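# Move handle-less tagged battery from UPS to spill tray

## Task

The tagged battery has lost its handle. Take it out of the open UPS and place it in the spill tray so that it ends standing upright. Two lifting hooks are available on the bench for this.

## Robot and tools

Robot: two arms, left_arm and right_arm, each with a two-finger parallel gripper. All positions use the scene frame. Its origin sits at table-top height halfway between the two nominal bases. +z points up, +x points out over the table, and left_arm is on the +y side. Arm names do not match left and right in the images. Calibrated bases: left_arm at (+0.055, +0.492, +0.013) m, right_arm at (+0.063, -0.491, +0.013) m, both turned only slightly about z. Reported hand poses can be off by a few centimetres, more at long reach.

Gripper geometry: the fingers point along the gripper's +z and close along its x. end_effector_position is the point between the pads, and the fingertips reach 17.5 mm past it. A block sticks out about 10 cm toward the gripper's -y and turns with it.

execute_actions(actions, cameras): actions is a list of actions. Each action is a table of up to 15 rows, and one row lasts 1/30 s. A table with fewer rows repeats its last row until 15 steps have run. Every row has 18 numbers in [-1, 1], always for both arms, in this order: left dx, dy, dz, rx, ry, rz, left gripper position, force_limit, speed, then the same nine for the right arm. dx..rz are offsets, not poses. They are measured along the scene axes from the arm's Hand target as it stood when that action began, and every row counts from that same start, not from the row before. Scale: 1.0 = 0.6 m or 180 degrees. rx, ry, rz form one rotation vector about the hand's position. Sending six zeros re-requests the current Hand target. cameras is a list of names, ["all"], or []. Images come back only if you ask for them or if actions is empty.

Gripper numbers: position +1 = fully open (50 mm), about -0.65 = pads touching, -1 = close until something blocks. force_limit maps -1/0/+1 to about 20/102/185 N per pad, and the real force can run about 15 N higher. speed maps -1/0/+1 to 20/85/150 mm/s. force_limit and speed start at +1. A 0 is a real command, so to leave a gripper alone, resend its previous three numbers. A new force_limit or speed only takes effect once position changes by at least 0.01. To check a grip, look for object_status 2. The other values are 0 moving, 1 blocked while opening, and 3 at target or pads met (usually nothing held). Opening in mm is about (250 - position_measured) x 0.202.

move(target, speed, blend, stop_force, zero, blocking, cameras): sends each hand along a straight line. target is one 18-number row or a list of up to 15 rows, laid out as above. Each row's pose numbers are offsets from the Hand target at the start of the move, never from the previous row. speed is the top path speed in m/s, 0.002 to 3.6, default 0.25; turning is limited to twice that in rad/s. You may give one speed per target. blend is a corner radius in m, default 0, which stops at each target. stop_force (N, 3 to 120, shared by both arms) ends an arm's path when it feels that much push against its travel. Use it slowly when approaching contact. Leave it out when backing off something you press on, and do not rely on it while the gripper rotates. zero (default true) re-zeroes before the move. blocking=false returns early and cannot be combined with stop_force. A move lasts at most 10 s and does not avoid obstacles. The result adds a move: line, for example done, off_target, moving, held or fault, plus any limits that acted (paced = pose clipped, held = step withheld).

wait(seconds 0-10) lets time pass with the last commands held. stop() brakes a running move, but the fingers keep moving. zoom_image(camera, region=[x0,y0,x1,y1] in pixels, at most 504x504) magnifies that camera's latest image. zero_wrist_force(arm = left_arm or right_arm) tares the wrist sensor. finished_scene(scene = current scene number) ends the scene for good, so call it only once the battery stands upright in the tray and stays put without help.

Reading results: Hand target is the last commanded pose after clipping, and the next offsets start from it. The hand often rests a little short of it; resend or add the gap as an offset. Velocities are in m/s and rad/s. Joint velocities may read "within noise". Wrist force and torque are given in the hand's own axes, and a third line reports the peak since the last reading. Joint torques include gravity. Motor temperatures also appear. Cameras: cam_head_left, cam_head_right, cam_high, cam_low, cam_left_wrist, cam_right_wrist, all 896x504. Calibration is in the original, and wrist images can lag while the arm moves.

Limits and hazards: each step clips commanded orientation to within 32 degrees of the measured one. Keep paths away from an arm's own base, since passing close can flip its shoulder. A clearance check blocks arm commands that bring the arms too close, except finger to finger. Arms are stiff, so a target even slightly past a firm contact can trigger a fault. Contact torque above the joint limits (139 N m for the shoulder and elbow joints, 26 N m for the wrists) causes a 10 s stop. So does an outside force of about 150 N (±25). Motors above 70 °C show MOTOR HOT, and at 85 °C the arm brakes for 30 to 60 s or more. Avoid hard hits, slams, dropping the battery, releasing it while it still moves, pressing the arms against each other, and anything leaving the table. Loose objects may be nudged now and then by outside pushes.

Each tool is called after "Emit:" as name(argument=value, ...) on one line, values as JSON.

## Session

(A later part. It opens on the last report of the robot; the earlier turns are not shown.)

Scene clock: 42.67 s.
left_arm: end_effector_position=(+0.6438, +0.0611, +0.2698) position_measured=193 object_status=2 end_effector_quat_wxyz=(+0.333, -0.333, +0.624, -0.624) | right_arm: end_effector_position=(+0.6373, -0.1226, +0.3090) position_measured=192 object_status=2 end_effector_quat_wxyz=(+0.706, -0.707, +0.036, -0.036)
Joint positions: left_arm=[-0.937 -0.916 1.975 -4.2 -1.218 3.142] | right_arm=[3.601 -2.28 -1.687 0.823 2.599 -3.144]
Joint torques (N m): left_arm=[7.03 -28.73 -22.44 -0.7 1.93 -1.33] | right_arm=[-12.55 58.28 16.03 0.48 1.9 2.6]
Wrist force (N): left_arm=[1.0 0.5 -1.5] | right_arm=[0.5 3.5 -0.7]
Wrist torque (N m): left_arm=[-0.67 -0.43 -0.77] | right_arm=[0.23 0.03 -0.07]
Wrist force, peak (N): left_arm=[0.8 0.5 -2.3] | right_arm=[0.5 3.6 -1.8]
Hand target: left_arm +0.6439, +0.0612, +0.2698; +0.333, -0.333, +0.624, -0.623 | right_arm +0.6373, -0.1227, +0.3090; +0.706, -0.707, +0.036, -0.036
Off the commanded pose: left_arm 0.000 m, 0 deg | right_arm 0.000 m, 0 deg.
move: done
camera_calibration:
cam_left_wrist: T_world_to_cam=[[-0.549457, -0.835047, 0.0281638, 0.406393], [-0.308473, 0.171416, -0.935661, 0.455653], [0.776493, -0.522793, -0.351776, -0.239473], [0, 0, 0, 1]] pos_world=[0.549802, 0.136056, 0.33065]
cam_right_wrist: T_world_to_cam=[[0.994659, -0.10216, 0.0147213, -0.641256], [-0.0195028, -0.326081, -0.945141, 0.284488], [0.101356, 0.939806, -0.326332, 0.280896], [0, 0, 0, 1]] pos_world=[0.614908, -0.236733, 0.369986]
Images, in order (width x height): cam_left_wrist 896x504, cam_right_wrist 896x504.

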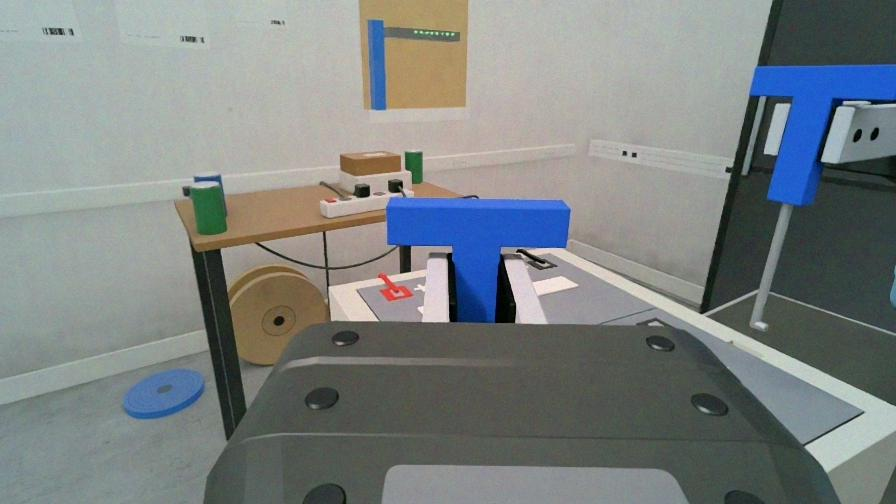

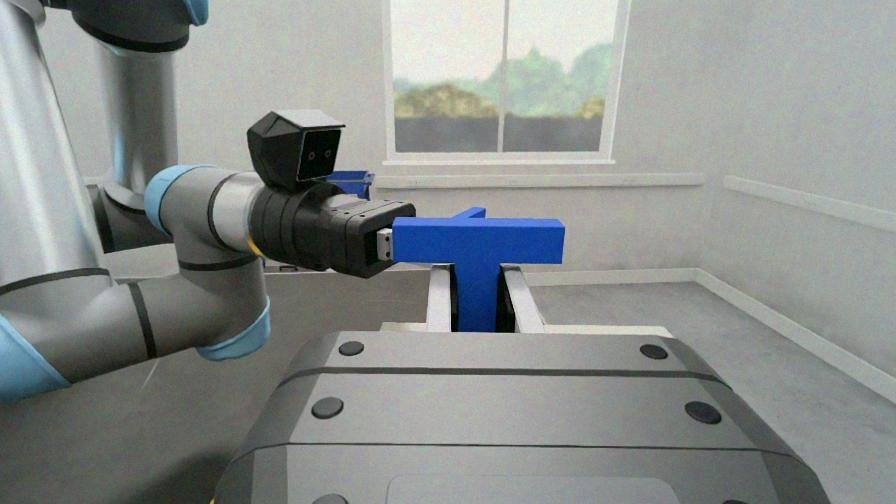

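Emit:
move(target=[0,0,0,0,0,0,-1,0.8,-0.5,0,0,-0.03,0,0,0,-1,0.8,-0.5], speed=0.007, stop_force=4, cameras=["cam_left_wrist"])

Emit:
zoom_image(camera="cam_left_wrist", region=[710, 300, 790, 380])

Scene clock: 45.53 s.
left_arm: end_effector_position=(+0.6439, +0.0612, +0.2698) position_measured=193 object_status=2 end_effector_quat_wxyz=(+0.333, -0.333, +0.624, -0.623) | right_arm: end_effector_position=(+0.6373, -0.1227, +0.2998) position_measured=192 object_status=2 end_effector_quat_wxyz=(+0.706, -0.707, +0.036, -0.036)
Joint positions: left_arm=[-0.937 -0.916 1.975 -4.2 -1.218 3.142] | right_arm=[3.601 -2.296 -1.688 0.841 2.599 -3.144]
Joint torques (N m): left_arm=[11.03 -28.78 -23.18 -0.49 1.27 -0.01] | right_arm=[-11.99 57.19 10.89 -1.37 1.83 0.53]
Wrist force (N): left_arm=[0.8 0.3 -1.7] | right_arm=[0.8 -0.2 -1.1]
Wrist torque (N m): left_arm=[-0.70 -0.40 -0.77] | right_arm=[0.18 0.01 -0.08]
Wrist force, peak (N): left_arm=[0.7 0.7 -2.0] | right_arm=[0.8 -9.6 -1.0]
Hand target: left_arm +0.6439, +0.0612, +0.2698; +0.333, -0.333, +0.624, -0.623 | right_arm +0.6373, -0.1227, +0.2998; +0.706, -0.707, +0.036, -0.036 (not the last commanded pose)
Off the commanded pose: left_arm 0.000 m, 0 deg | right_arm 0.009 m, 0 deg.
move: contact (right_arm)
camera_calibration:
cam_left_wrist: T_world_to_cam=[[-0.549177, -0.835231, 0.0281873, 0.406394], [-0.308566, 0.171311, -0.935649, 0.455728], [0.776654, -0.522535, -0.351804, -0.239613], [0, 0, 0, 1]] pos_world=[0.549901, 0.136156, 0.33065]
Images, in order (width x height): cam_left_wrist 896x504.

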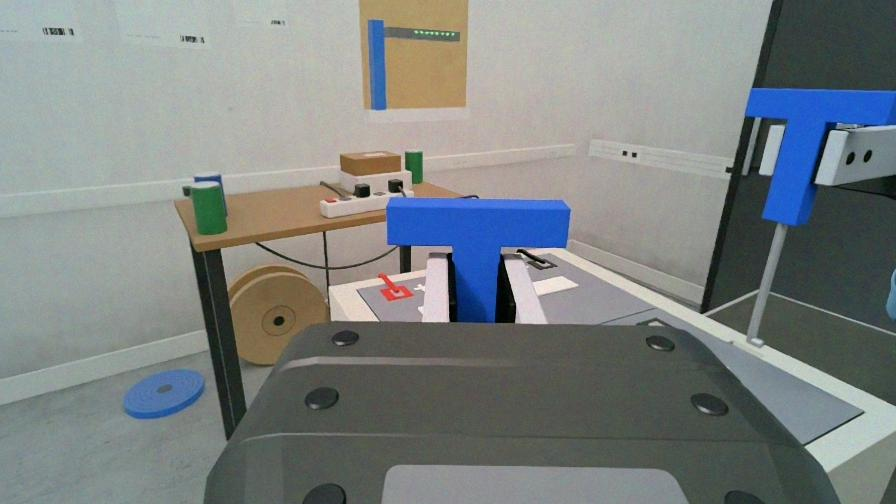

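Scaled by 6.300.

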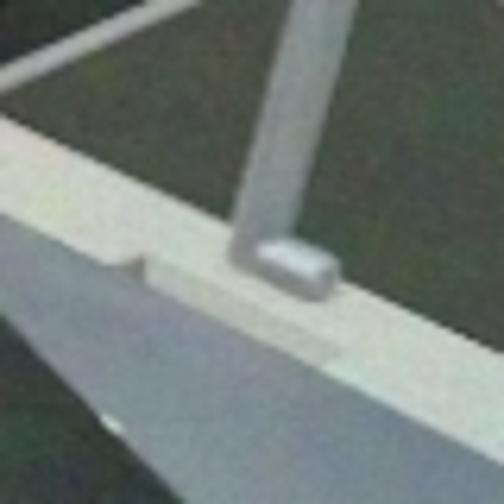

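Emit:
zoom_image(camera="cam_left_wrist", region=[726, 328, 770, 362])

Scaled by 11.455.

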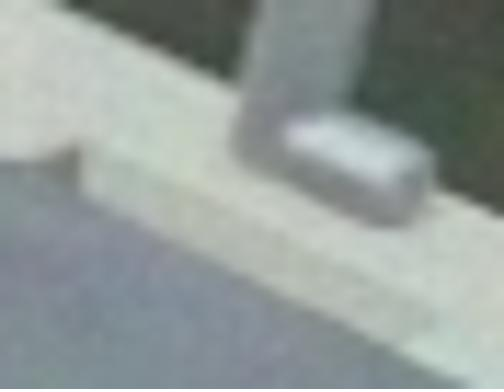

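Emit:
move(target=[[0,0,0,0,0,0,-1,0.8,-0.5,0,0,0.004,0,0,0,-1,0.8,-0.5],[0,0,0,0,0,0,-1,0.8,-0.5,0.0012,0.0113,0.004,0,0,0,-1,0.8,-0.5]], speed=0.03)

Emit:
move(target=[0,0,0,0,0,0,-1,0.8,-0.5,0,0,-0.015,0,0,0,-1,0.8,-0.5], speed=0.007, stop_force=4, cameras=["cam_left_wrist"])

Emit:
zoom_image(camera="cam_left_wrist", region=[726, 328, 770, 362])

Scene clock: 51.27 s.
left_arm: end_effector_position=(+0.6439, +0.0612, +0.2698) position_measured=193 object_status=2 end_effector_quat_wxyz=(+0.333, -0.333, +0.624, -0.623) | right_arm: end_effector_position=(+0.6381, -0.1157, +0.3022) position_measured=192 object_status=2 end_effector_quat_wxyz=(+0.706, -0.707, +0.036, -0.036)
Joint positions: left_arm=[-0.937 -0.916 1.975 -4.2 -1.218 3.142] | right_arm=[3.612 -2.296 -1.681 0.833 2.588 -3.144]
Joint torques (N m): left_arm=[11.24 -29.15 -22.33 -0.72 -0.93 0.38] | right_arm=[-10.95 54.26 9.17 1.34 1.88 1.81]
Wrist force (N): left_arm=[0.9 0.7 -1.3] | right_arm=[0.5 3.4 -1.0]
Wrist torque (N m): left_arm=[-0.64 -0.41 -0.77] | right_arm=[0.22 0.04 -0.06]
Wrist force, peak (N): left_arm=[1.2 0.6 -1.9] | right_arm=[0.2 3.6 -0.9]
Hand target: left_arm +0.6439, +0.0612, +0.2698; +0.333, -0.333, +0.624, -0.623 | right_arm +0.6380, -0.1159, +0.3022; +0.706, -0.707, +0.036, -0.036
Off the commanded pose: left_arm 0.000 m, 0 deg | right_arm 0.000 m, 0 deg.
move: done

Scene clock: 53.13 s.
left_arm: end_effector_position=(+0.6439, +0.0612, +0.2698) position_measured=193 object_status=2 end_effector_quat_wxyz=(+0.333, -0.333, +0.624, -0.623) | right_arm: end_effector_position=(+0.6380, -0.1159, +0.2931) position_measured=192 object_status=2 end_effector_quat_wxyz=(+0.706, -0.707, +0.036, -0.036)
Joint positions: left_arm=[-0.937 -0.916 1.975 -4.2 -1.218 3.142] | right_arm=[3.612 -2.311 -1.682 0.85 2.588 -3.144]
Joint torques (N m): left_arm=[10.27 -29.01 -22.12 -0.7 -1.43 0.21] | right_arm=[-12.26 60.58 8.67 0.1 1.98 2.55]
Wrist force (N): left_arm=[0.9 0.5 -1.7] | right_arm=[0.1 2.9 -0.7]
Wrist torque (N m): left_arm=[-0.66 -0.44 -0.77] | right_arm=[0.15 0.10 -0.06]
Wrist force, peak (N): left_arm=[0.8 0.7 -1.9] | right_arm=[0.2 3.7 -1.2]
Hand target: left_arm +0.6439, +0.0612, +0.2698; +0.333, -0.333, +0.624, -0.623 | right_arm +0.6380, -0.1159, +0.2932; +0.706, -0.707, +0.036, -0.036
Off the commanded pose: left_arm 0.000 m, 0 deg | right_arm 0.000 m, 0 deg.
move: done
camera_calibration:
cam_left_wrist: T_world_to_cam=[[-0.549177, -0.835231, 0.0281873, 0.406394], [-0.308566, 0.171311, -0.935649, 0.455728], [0.776654, -0.522535, -0.351804, -0.239613], [0, 0, 0, 1]] pos_world=[0.549901, 0.136156, 0.33065]
Images, in order (width x height): cam_left_wrist 896x504.

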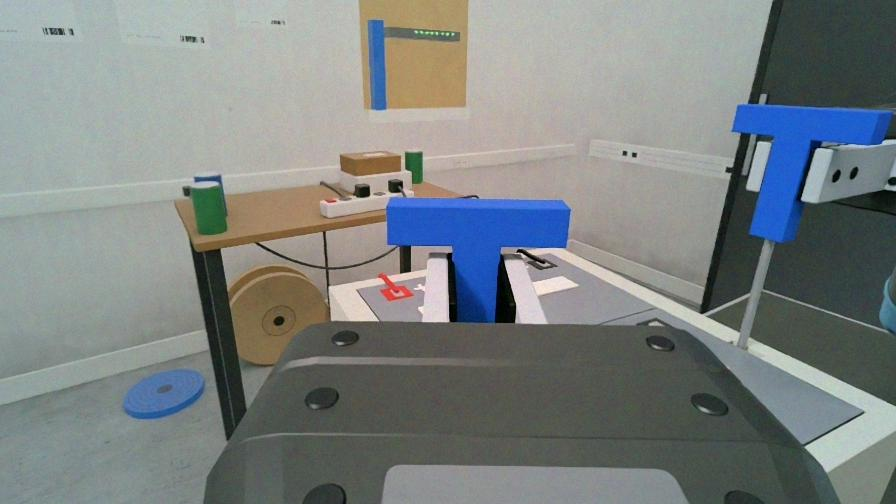

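Scaled by 11.455.

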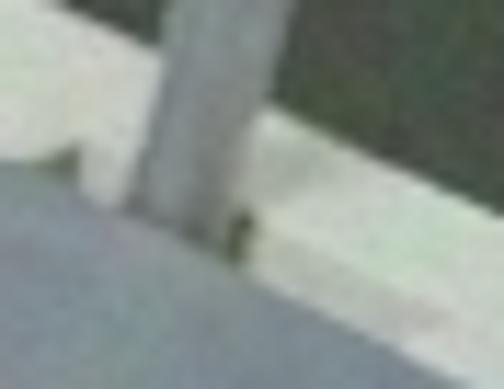

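Emit:
move(target=[0,0,0,0,0,0,-1,0.8,-0.5,0,0,-0.039,0,0,0,-1,0.8,-0.5], speed=0.014, stop_force=4)

Emit:
move(target=[[0,0,0,0,0,0,-1,0.8,-0.5,-0.0057,0.0014,0,0,0,-0.0833,-1,0.8,-0.5],[0,0,0,0,0,0,-1,0.8,-0.5,-0.0109,0.0041,0,0,0,-0.1667,-1,0.8,-0.5],[0,0,0,0,0,0,-1,0.8,-0.5,-0.0152,0.0082,0,0,0,-0.25,-1,0.8,-0.5],[0,0,0,0,0,0,-1,0.8,-0.5,-0.0182,0.0132,0,0,0,-0.3333,-1,0.8,-0.5]], speed=0.15, blend=[0.0005,0.0005,0.0005,0], cameras=["cam_left_wrist","cam_right_wrist"])

Scene clock: 56.70 s.
left_arm: end_effector_position=(+0.6439, +0.0612, +0.2698) position_measured=193 object_status=2 end_effector_quat_wxyz=(+0.333, -0.333, +0.624, -0.623) | right_arm: end_effector_position=(+0.6380, -0.1159, +0.2698) position_measured=192 object_status=2 end_effector_quat_wxyz=(+0.706, -0.707, +0.036, -0.036)
Joint positions: left_arm=[-0.937 -0.916 1.975 -4.2 -1.218 3.142] | right_arm=[3.612 -2.354 -1.683 0.893 2.588 -3.144]
Joint torques (N m): left_arm=[10.31 -28.95 -22.38 -0.9 -1.5 0.33] | right_arm=[-11.14 61.73 25.16 -0.75 2.08 0.88]
Wrist force (N): left_arm=[0.9 0.5 -1.7] | right_arm=[0.4 3.4 -1.0]
Wrist torque (N m): left_arm=[-0.67 -0.43 -0.77] | right_arm=[0.21 0.04 -0.06]
Wrist force, peak (N): left_arm=[1.3 0.7 -1.6] | right_arm=[0.5 3.7 -1.2]
Hand target: left_arm +0.6439, +0.0612, +0.2698; +0.333, -0.333, +0.624, -0.623 | right_arm +0.6380, -0.1159, +0.2698; +0.706, -0.707, +0.036, -0.036
Off the commanded pose: left_arm 0.000 m, 0 deg | right_arm 0.000 m, 0 deg.
move: done

Scene clock: 60.67 s.
left_arm: end_effector_position=(+0.6439, +0.0612, +0.2698) position_measured=193 object_status=2 end_effector_quat_wxyz=(+0.333, -0.333, +0.624, -0.623) | right_arm: end_effector_position=(+0.6270, -0.1078, +0.2697) position_measured=192 object_status=2 end_effector_quat_wxyz=(+0.593, -0.594, +0.384, -0.384)
Joint positions: left_arm=[-0.937 -0.916 1.975 -4.2 -1.218 3.142] | right_arm=[4.179 -2.174 -2.098 1.129 0.975 -3.141]
Joint torques (N m): left_arm=[10.19 -29.85 -22.68 -0.86 -1.45 0.32] | right_arm=[-9.14 49.37 2.5 3.88 -2.29 2.55]
Wrist force (N): left_arm=[0.3 0.4 -1.5] | right_arm=[0.3 3.5 -0.9]
Wrist torque (N m): left_arm=[-0.68 -0.32 -0.77] | right_arm=[0.26 0.05 -0.14]
Wrist force, peak (N): left_arm=[1.1 0.2 -1.9] | right_arm=[0.3 3.6 -1.2]
Hand target: left_arm +0.6439, +0.0612, +0.2698; +0.333, -0.333, +0.624, -0.623 | right_arm +0.6271, -0.1080, +0.2698; +0.593, -0.594, +0.384, -0.384
Off the commanded pose: left_arm 0.000 m, 0 deg | right_arm 0.000 m, 0 deg.
move: done
camera_calibration:
cam_left_wrist: T_world_to_cam=[[-0.549177, -0.835231, 0.0281873, 0.406394], [-0.308566, 0.171311, -0.935649, 0.455728], [0.776654, -0.522535, -0.351804, -0.239613], [0, 0, 0, 1]] pos_world=[0.549901, 0.136156, 0.33065]
cam_right_wrist: T_world_to_cam=[[0.409292, -0.912286, 0.0146713, -0.349327], [-0.292199, -0.146292, -0.945102, 0.442289], [0.86435, 0.382536, -0.326445, -0.283193], [0, 0, 0, 1]] pos_world=[0.516991, -0.145651, 0.330686]
Images, in order (width x height): cam_left_wrist 896x504, cam_right_wrist 896x504.

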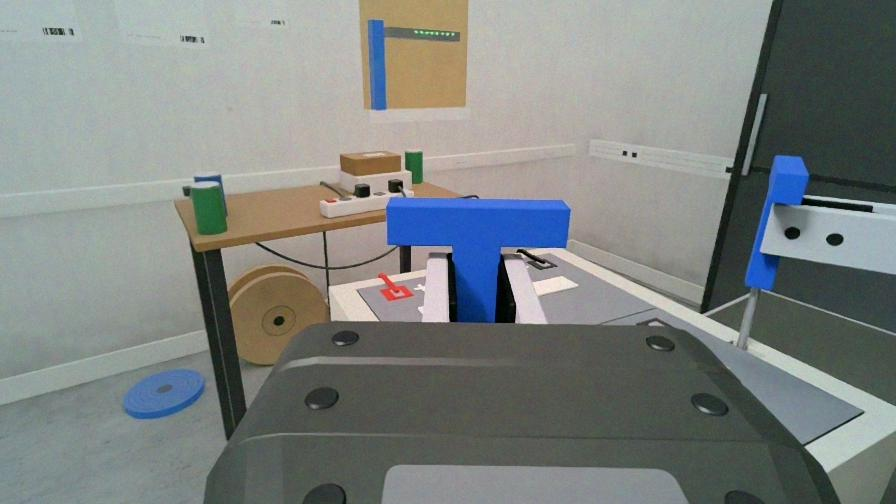

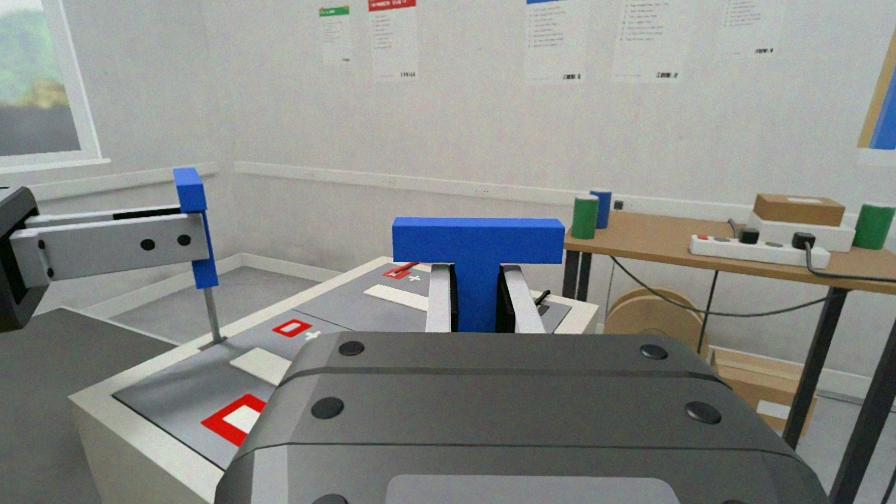

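Emit:
move(target=[[0,0,0.0083,0,0,0,-1,0.8,-0.5,0,0,0.0083,0,0,0,-1,0.8,-0.5],[0,0,0.0167,0,0,0,-1,0.8,-0.5,0,0,0.0167,0,0,0,-1,0.8,-0.5],[0,0,0.0367,0,0,0,-1,0.8,-0.5,0,0,0.0367,0,0,0,-1,0.8,-0.5]], speed=[0.03,0.01,0.03], blend=[0.0005,0.0005,0])

Scene clock: 62.80 s.
left_arm: end_effector_position=(+0.6439, +0.0612, +0.2920) position_measured=193 object_status=2 end_effector_quat_wxyz=(+0.333, -0.333, +0.624, -0.623) end_effector_velocity=(+0.000, +0.001, -0.001) end_effector_angular_velocity=(-0.001, -0.001, +0.001) | right_arm: end_effector_position=(+0.6271, -0.1080, +0.2919) position_measured=192 object_status=2 end_effector_quat_wxyz=(+0.593, -0.594, +0.384, -0.384) end_effector_velocity=(+0.000, +0.000, -0.002) end_effector_angular_velocity=(+0.002, -0.001, +0.000)
Joint positions: left_arm=[-0.937 -0.964 1.974 -4.151 -1.218 3.142] | right_arm=[4.179 -2.12 -2.097 1.075 0.975 -3.141]
Joint velocities: left_arm=[0.002 0.004 0.001 -0.006 0 0] | right_arm=[0 -0.005 0 0.006 0 0]
Joint torques (N m): left_arm=[9.7 -38.66 -29.84 -9.07 -1.51 -0.16] | right_arm=[-10.94 47.17 29.03 8.06 -1.59 -0.63]
Wrist force (N): left_arm=[1.2 18.6 -0.9] | right_arm=[0.1 22.9 -0.9]
Wrist torque (N m): left_arm=[-0.68 -0.35 -0.75] | right_arm=[0.22 0.05 -0.21]
Wrist force, peak (N): left_arm=[1.7 19.0 -1.1] | right_arm=[-0.4 24.2 -0.7]
Hand target: left_arm +0.6439, +0.0612, +0.2918; +0.333, -0.333, +0.624, -0.623 | right_arm +0.6271, -0.1080, +0.2918; +0.593, -0.594, +0.384, -0.384
Off the commanded pose: left_arm 0.000 m, 0 deg | right_arm 0.000 m, 0 deg.
move: done

Emit:
move(target=[[0,0,0.19,0,0,0,-1,0.8,-0.5,0,0,0.19,0,0,0,-1,0.8,-0.5],[0,-0.0015,0.2,0,0,0,-1,0.8,-0.5,0,0.0015,0.2,0,0,0,-1,0.8,-0.5]], speed=[0.08,0.03], blend=[0.001,0], cameras=["all"])

Emit:
zoom_image(camera="cam_low", region=[390, 150, 550, 310])

Emit:
zoom_image(camera="cam_head_left", region=[350, 110, 480, 260])

Scene clock: 65.20 s.
left_arm: end_effector_position=(+0.6439, +0.0603, +0.4121) position_measured=193 object_status=2 end_effector_quat_wxyz=(+0.333, -0.333, +0.624, -0.624) end_effector_velocity=(+0.000, +0.000, -0.001) end_effector_angular_velocity=(-0.002, -0.001, +0.001) | right_arm: end_effector_position=(+0.6271, -0.1071, +0.4120) position_measured=192 object_status=2 end_effector_quat_wxyz=(+0.593, -0.594, +0.384, -0.384)
Joint positions: left_arm=[-0.938 -1.194 1.912 -3.86 -1.217 3.142] | right_arm=[4.18 -1.866 -2.032 0.756 0.973 -3.141]
Joint velocities: left_arm=[0 0.002 0.001 -0.005 0.001 0] | right_arm=[within noise]
Joint torques (N m): left_arm=[-14.05 -35.51 -20.74 -8.85 0.35 -1.3] | right_arm=[13.62 40.72 19.72 8.17 -0.56 2.22]
Wrist force (N): left_arm=[-2.3 18.1 -2.8] | right_arm=[3.7 22.8 -3.0]
Wrist torque (N m): left_arm=[-0.91 -0.46 -0.42] | right_arm=[0.05 0.09 -0.49]
Wrist force, peak (N): left_arm=[1.8 21.2 -1.2] | right_arm=[0.0 26.2 -0.9]
Hand target: left_arm +0.6439, +0.0603, +0.4118; +0.333, -0.333, +0.624, -0.623 | right_arm +0.6271, -0.1071, +0.4118; +0.593, -0.594, +0.384, -0.384
Off the commanded pose: left_arm 0.000 m, 0 deg | right_arm 0.000 m, 0 deg.
move: done
camera_calibration:
cam_left_wrist: T_world_to_cam=[[-0.549081, -0.835293, 0.0282031, 0.401583], [-0.308331, 0.171086, -0.935768, 0.588889], [0.776815, -0.522509, -0.351486, -0.190299], [0, 0, 0, 1]] pos_world=[0.549901, 0.135256, 0.47285]
cam_right_wrist: T_world_to_cam=[[0.408773, -0.912521, 0.0145253, -0.350422], [-0.292144, -0.145914, -0.945178, 0.576892], [0.864614, 0.382119, -0.326234, -0.237463], [0, 0, 0, 1]] pos_world=[0.517092, -0.144851, 0.472887]

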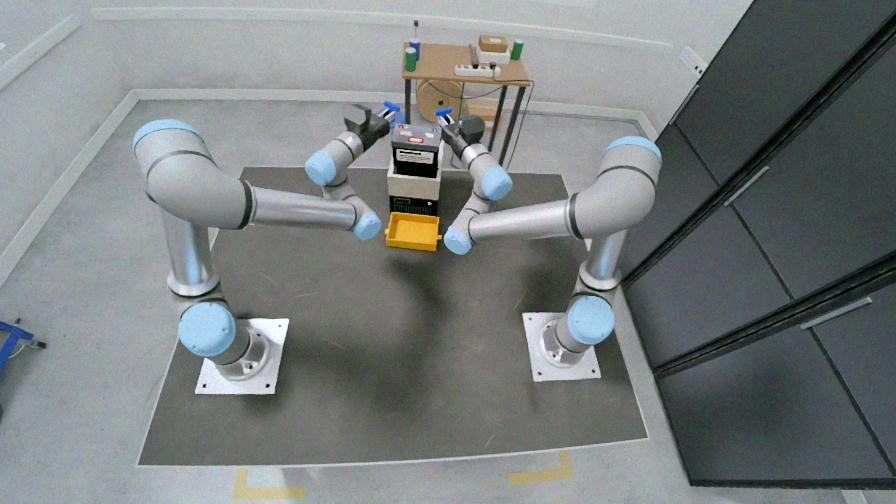

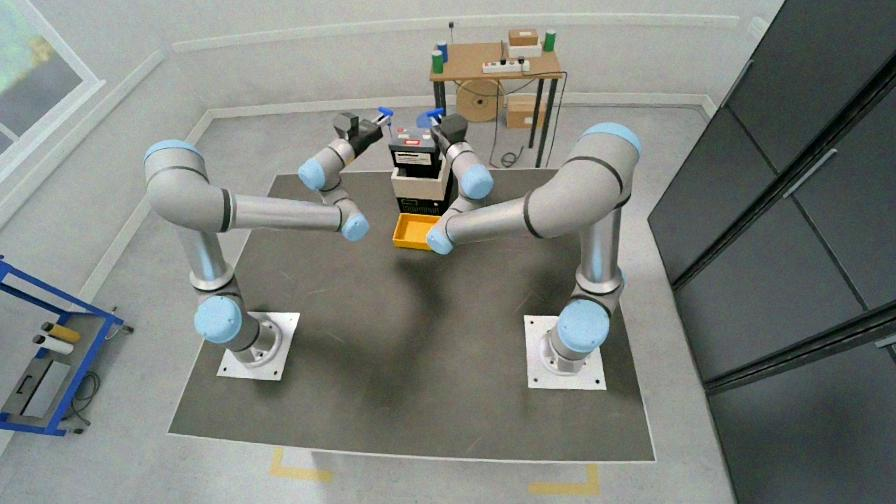

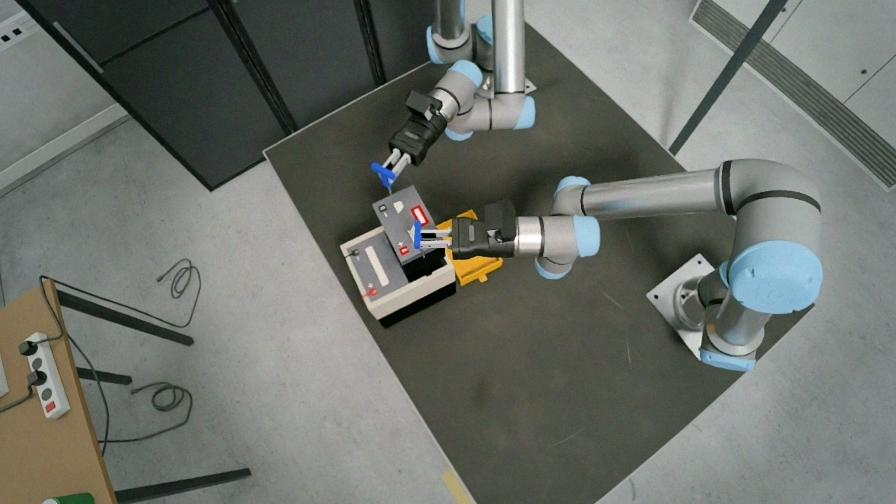

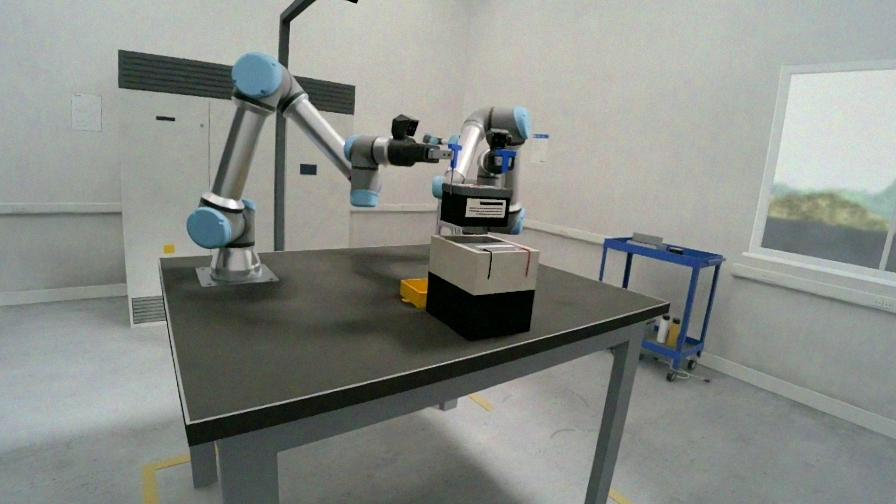

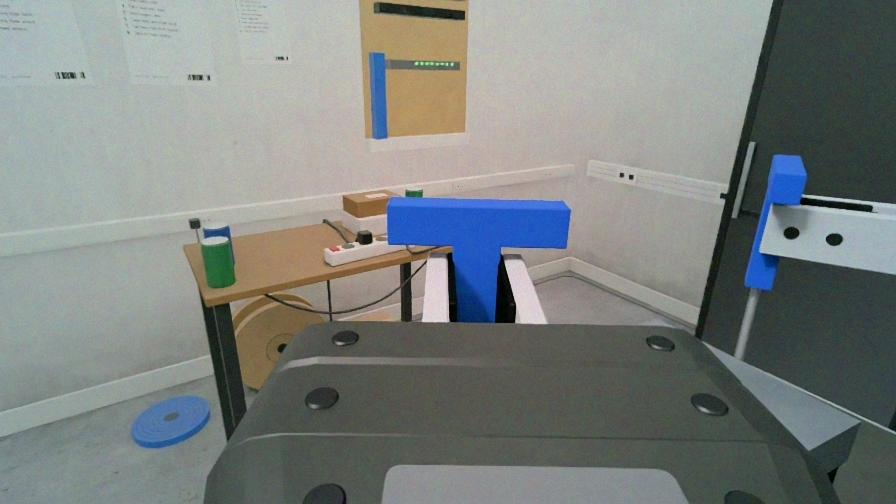

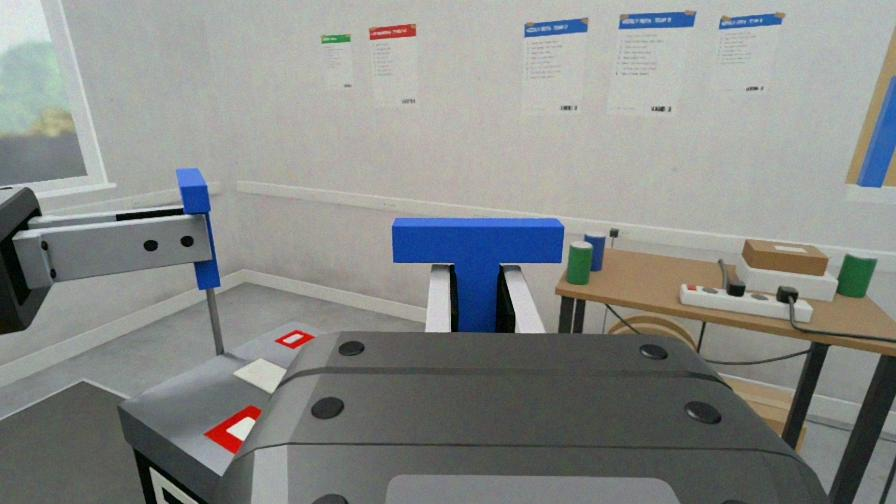

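Scaled by 3.150.

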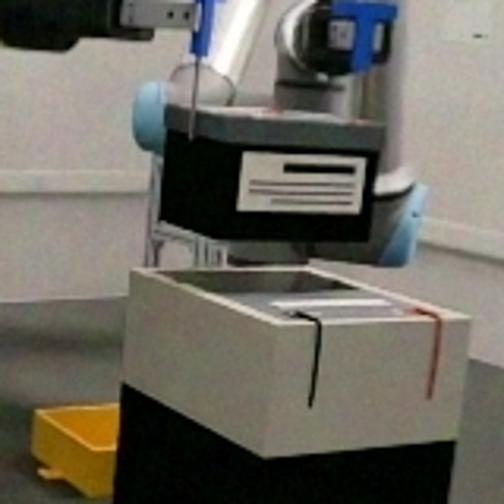

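Scaled by 3.360.

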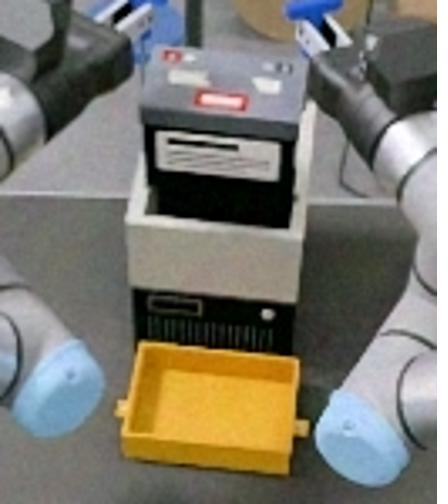

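Emit:
move(target=[[-0.253,0.003,0,0,0,0,-1,0.8,-0.5,-0.253,0.003,0,0,0,0,-1,0.8,-0.5],[-0.253,0.003,-0.31,0,0,0,-1,0.8,-0.5,-0.253,0.003,-0.31,0,0,0,-1,0.8,-0.5]], speed=0.1, blend=[0.008,0], cameras=["all"])

Emit:
zoom_image(camera="cam_head_left", region=[370, 180, 460, 270])

Emit:
zoom_image(camera="cam_high", region=[410, 170, 520, 300])

Emit:
zoom_image(camera="cam_head_right", region=[370, 180, 470, 270])

Scene clock: 70.87 s.
left_arm: end_effector_position=(+0.4921, +0.0620, +0.2259) position_measured=193 object_status=2 end_effector_quat_wxyz=(+0.333, -0.333, +0.624, -0.624) | right_arm: end_effector_position=(+0.4753, -0.1052, +0.2259) position_measured=192 object_status=2 end_effector_quat_wxyz=(+0.593, -0.594, +0.384, -0.384)
Joint positions: left_arm=[-1.284 -0.912 2.289 -4.519 -0.871 3.142] | right_arm=[4.585 -2.213 -2.376 1.446 0.568 -3.14]
Joint torques (N m): left_arm=[4.99 -35.05 -3.36 -6.1 -0.8 -0.33] | right_arm=[0.06 36.11 -1.56 3.92 2.47 0.94]
Wrist force (N): left_arm=[-0.2 18.7 -2.3] | right_arm=[1.8 23.3 -2.0]
Wrist torque (N m): left_arm=[-0.80 -0.46 -0.71] | right_arm=[0.14 0.05 -0.24]
Wrist force, peak (N): left_arm=[0.0 22.5 -2.1] | right_arm=[1.8 27.5 -2.0]
Hand target: left_arm +0.4921, +0.0621, +0.2258; +0.333, -0.333, +0.624, -0.623 | right_arm +0.4753, -0.1053, +0.2258; +0.593, -0.594, +0.384, -0.384
Off the commanded pose: left_arm 0.000 m, 0 deg | right_arm 0.000 m, 0 deg.
move: done
camera_calibration:
cam_left_wrist: T_world_to_cam=[[-0.549128, -0.835263, 0.0281953, 0.324917], [-0.308485, 0.171222, -0.935692, 0.367668], [0.776721, -0.522513, -0.351689, -0.136806], [0, 0, 0, 1]] pos_world=[0.398101, 0.136956, 0.28675]
cam_right_wrist: T_world_to_cam=[[0.408836, -0.912491, 0.0145982, -0.283975], [-0.292213, -0.146045, -0.945136, 0.357013], [0.86456, 0.38214, -0.326351, -0.167564], [0, 0, 0, 1]] pos_world=[0.365292, -0.142951, 0.286887]

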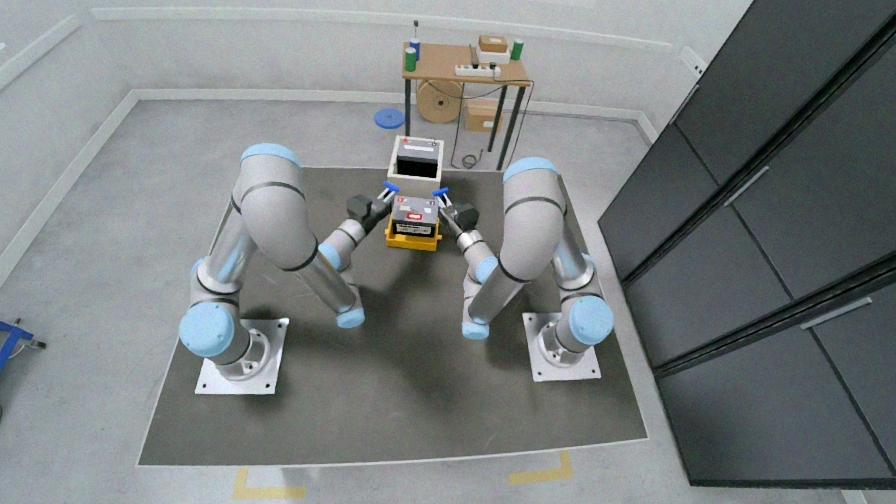

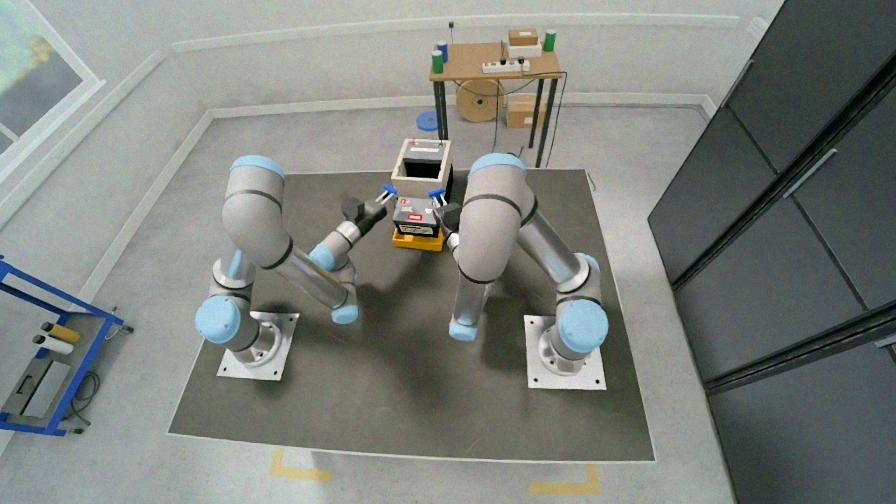

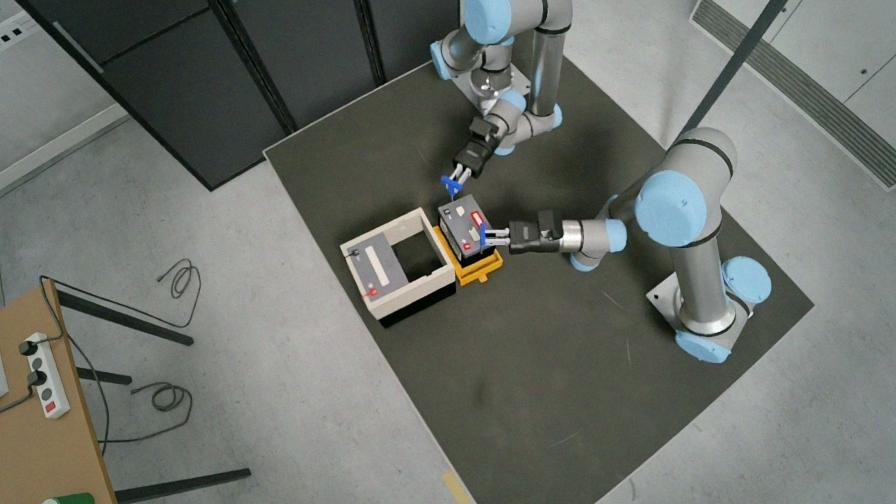

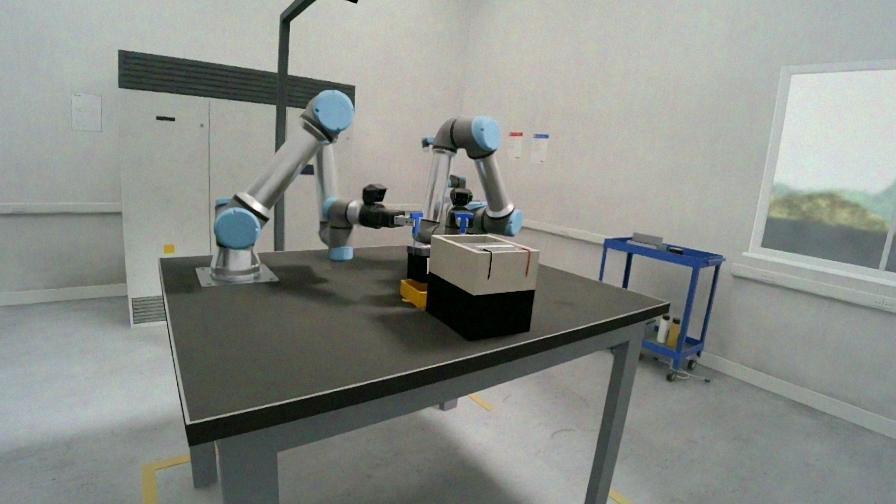

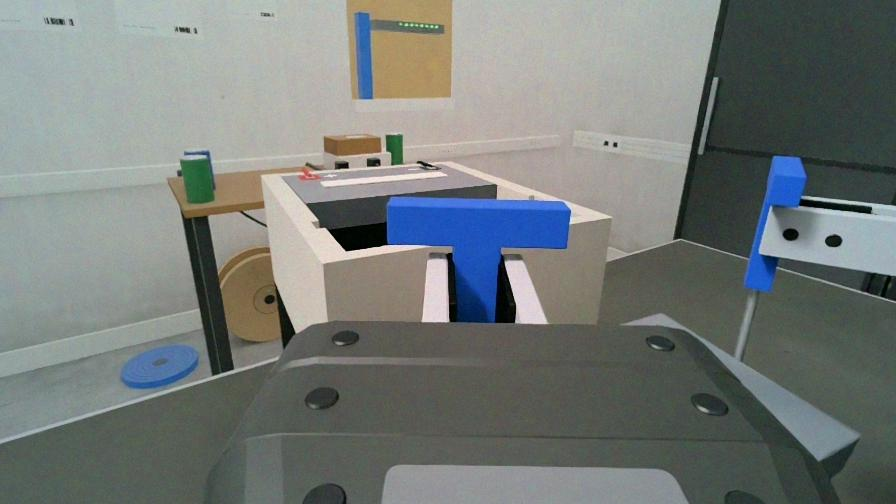

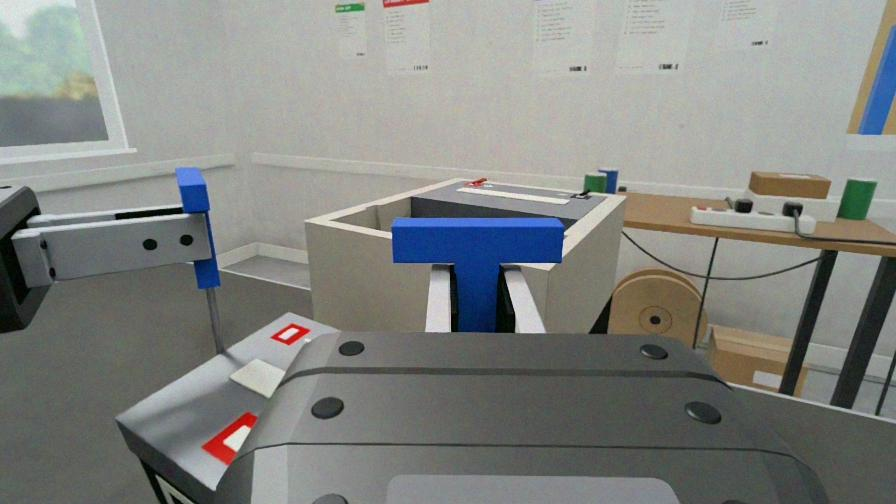

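Scaled by 5.600.

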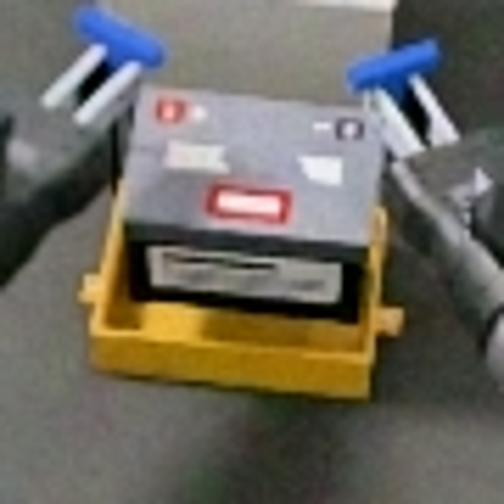

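Scaled by 3.877.

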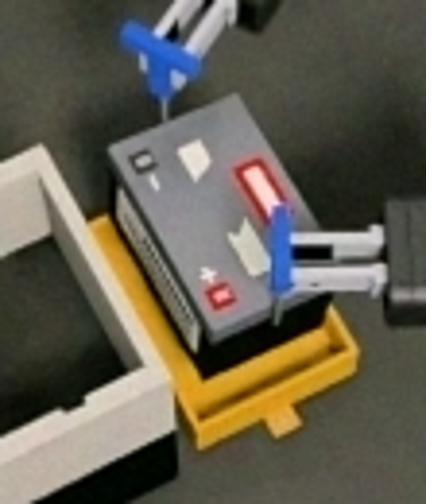

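Scaled by 5.040.

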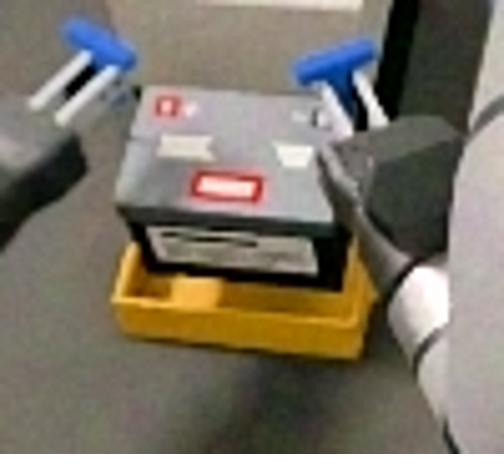

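Emit:
move(target=[0,0.005,-0.0797,0,0,0,-1,0.8,-0.5,0,0.005,-0.0797,0,0,0,-1,0.8,-0.5], speed=0.06)

Emit:
move(target=[0,0,-0.035,0,0,0,-1,0.8,-0.5,0,0,-0.035,0,0,0,-1,0.8,-0.5], speed=0.01, stop_force=6, cameras=["cam_head_left","cam_low","cam_high"])

Emit:
zoom_image(camera="cam_low", region=[310, 190, 450, 330])

Emit:
zoom_image(camera="cam_head_left", region=[370, 180, 460, 270])

Scene clock: 72.70 s.
left_arm: end_effector_position=(+0.4921, +0.0650, +0.1781) position_measured=193 object_status=2 end_effector_quat_wxyz=(+0.333, -0.333, +0.624, -0.624) | right_arm: end_effector_position=(+0.4753, -0.1023, +0.1780) position_measured=192 object_status=2 end_effector_quat_wxyz=(+0.593, -0.594, +0.384, -0.384)
Joint positions: left_arm=[-1.282 -0.766 2.268 -4.644 -0.873 3.142] | right_arm=[4.587 -2.373 -2.34 1.569 0.567 -3.14]
Joint torques (N m): left_arm=[10.7 -37.78 6.68 -0.52 1.7 1.11] | right_arm=[14.2 42.63 -3.35 1.09 4.41 -1.69]
Wrist force (N): left_arm=[1.0 0.4 -1.1] | right_arm=[8.8 15.9 -7.2]
Wrist torque (N m): left_arm=[-0.69 -0.44 -0.86] | right_arm=[-0.42 0.12 -0.85]
Wrist force, peak (N): left_arm=[0.5 19.6 -0.7] | right_arm=[0.3 30.8 -0.6]
Hand target: left_arm +0.4921, +0.0651, +0.1780; +0.333, -0.333, +0.624, -0.623 | right_arm +0.4753, -0.1023, +0.1780; +0.593, -0.594, +0.384, -0.384
Off the commanded pose: left_arm 0.000 m, 0 deg | right_arm 0.000 m, 0 deg.
move: done

Scene clock: 75.60 s.
left_arm: end_effector_position=(+0.4921, +0.0651, +0.1570) position_measured=193 object_status=2 end_effector_quat_wxyz=(+0.333, -0.333, +0.624, -0.623) | right_arm: end_effector_position=(+0.4753, -0.1023, +0.1688) position_measured=192 object_status=2 end_effector_quat_wxyz=(+0.593, -0.594, +0.384, -0.384)
Joint positions: left_arm=[-1.282 -0.702 2.251 -4.69 -0.873 3.142] | right_arm=[4.587 -2.402 -2.332 1.591 0.567 -3.14]
Joint torques (N m): left_arm=[9.88 -44.37 1.07 -0.07 2.24 1.29] | right_arm=[13.9 51.46 -2.12 2.64 5.05 1.9]
Wrist force (N): left_arm=[1.0 0.7 -1.4] | right_arm=[11.6 11.4 -8.0]
Wrist torque (N m): left_arm=[-0.63 -0.46 -0.85] | right_arm=[-0.33 0.16 -0.81]
Wrist force, peak (N): left_arm=[1.1 0.4 -1.8] | right_arm=[14.0 13.5 -7.9]
Hand target: left_arm +0.4921, +0.0651, +0.1570; +0.333, -0.333, +0.624, -0.623 | right_arm +0.4753, -0.1023, +0.1688; +0.593, -0.594, +0.384, -0.384 (not the last commanded pose)
Off the commanded pose: left_arm 0.000 m, 0 deg | right_arm 0.012 m, 0 deg.
move: contact (right_arm)
Images, in order (width x height): cam_head_left 896x504, cam_high 896x504, cam_low 896x504.

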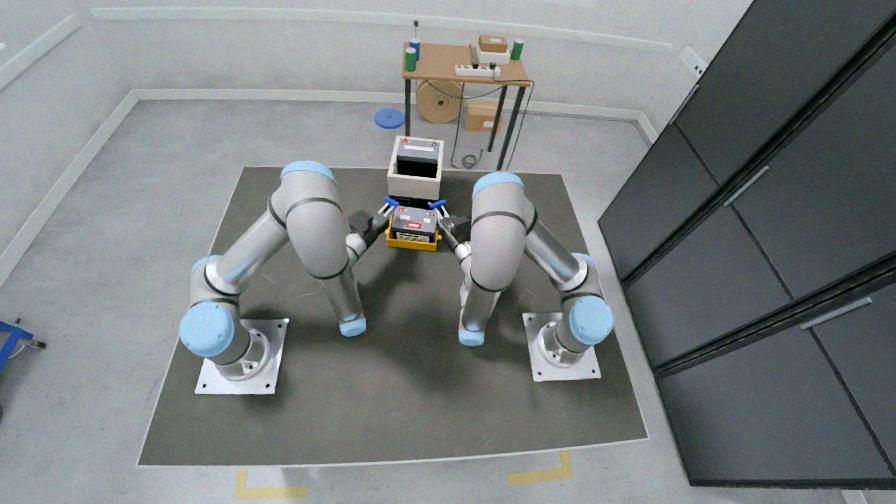

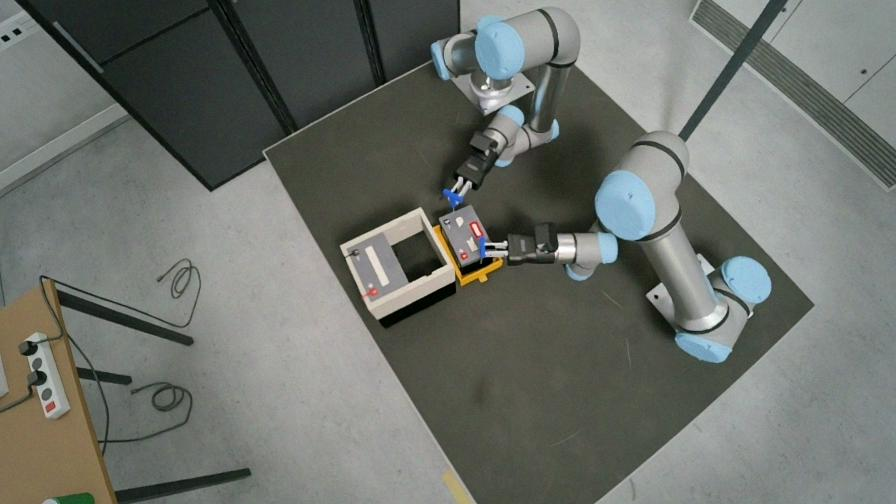

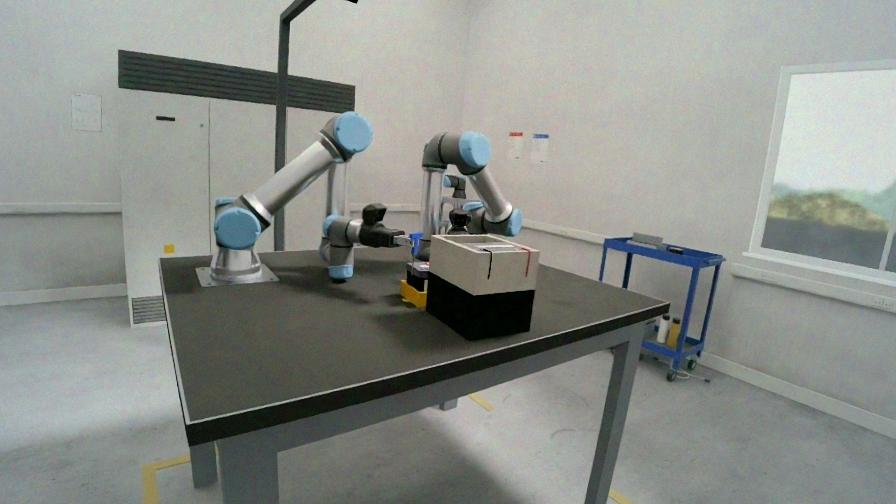

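Scaled by 3.600.

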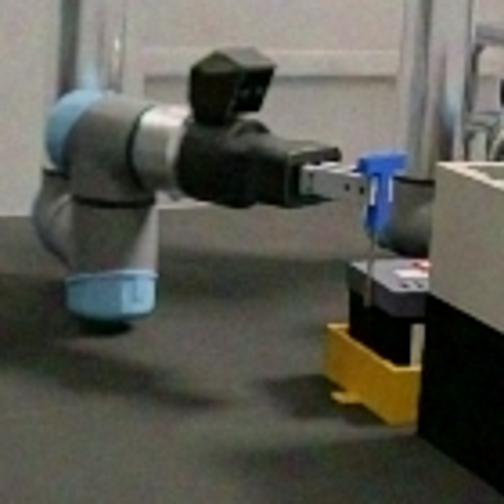

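Scaled by 5.600.

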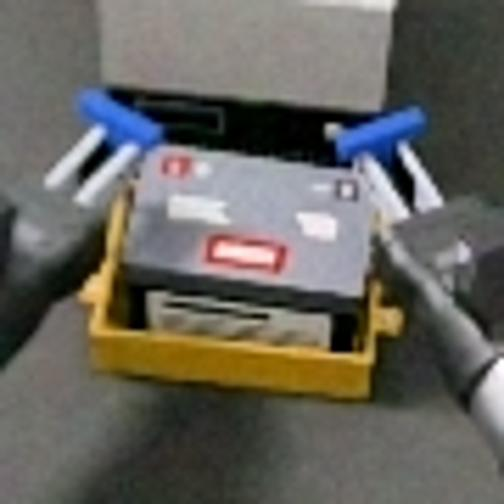

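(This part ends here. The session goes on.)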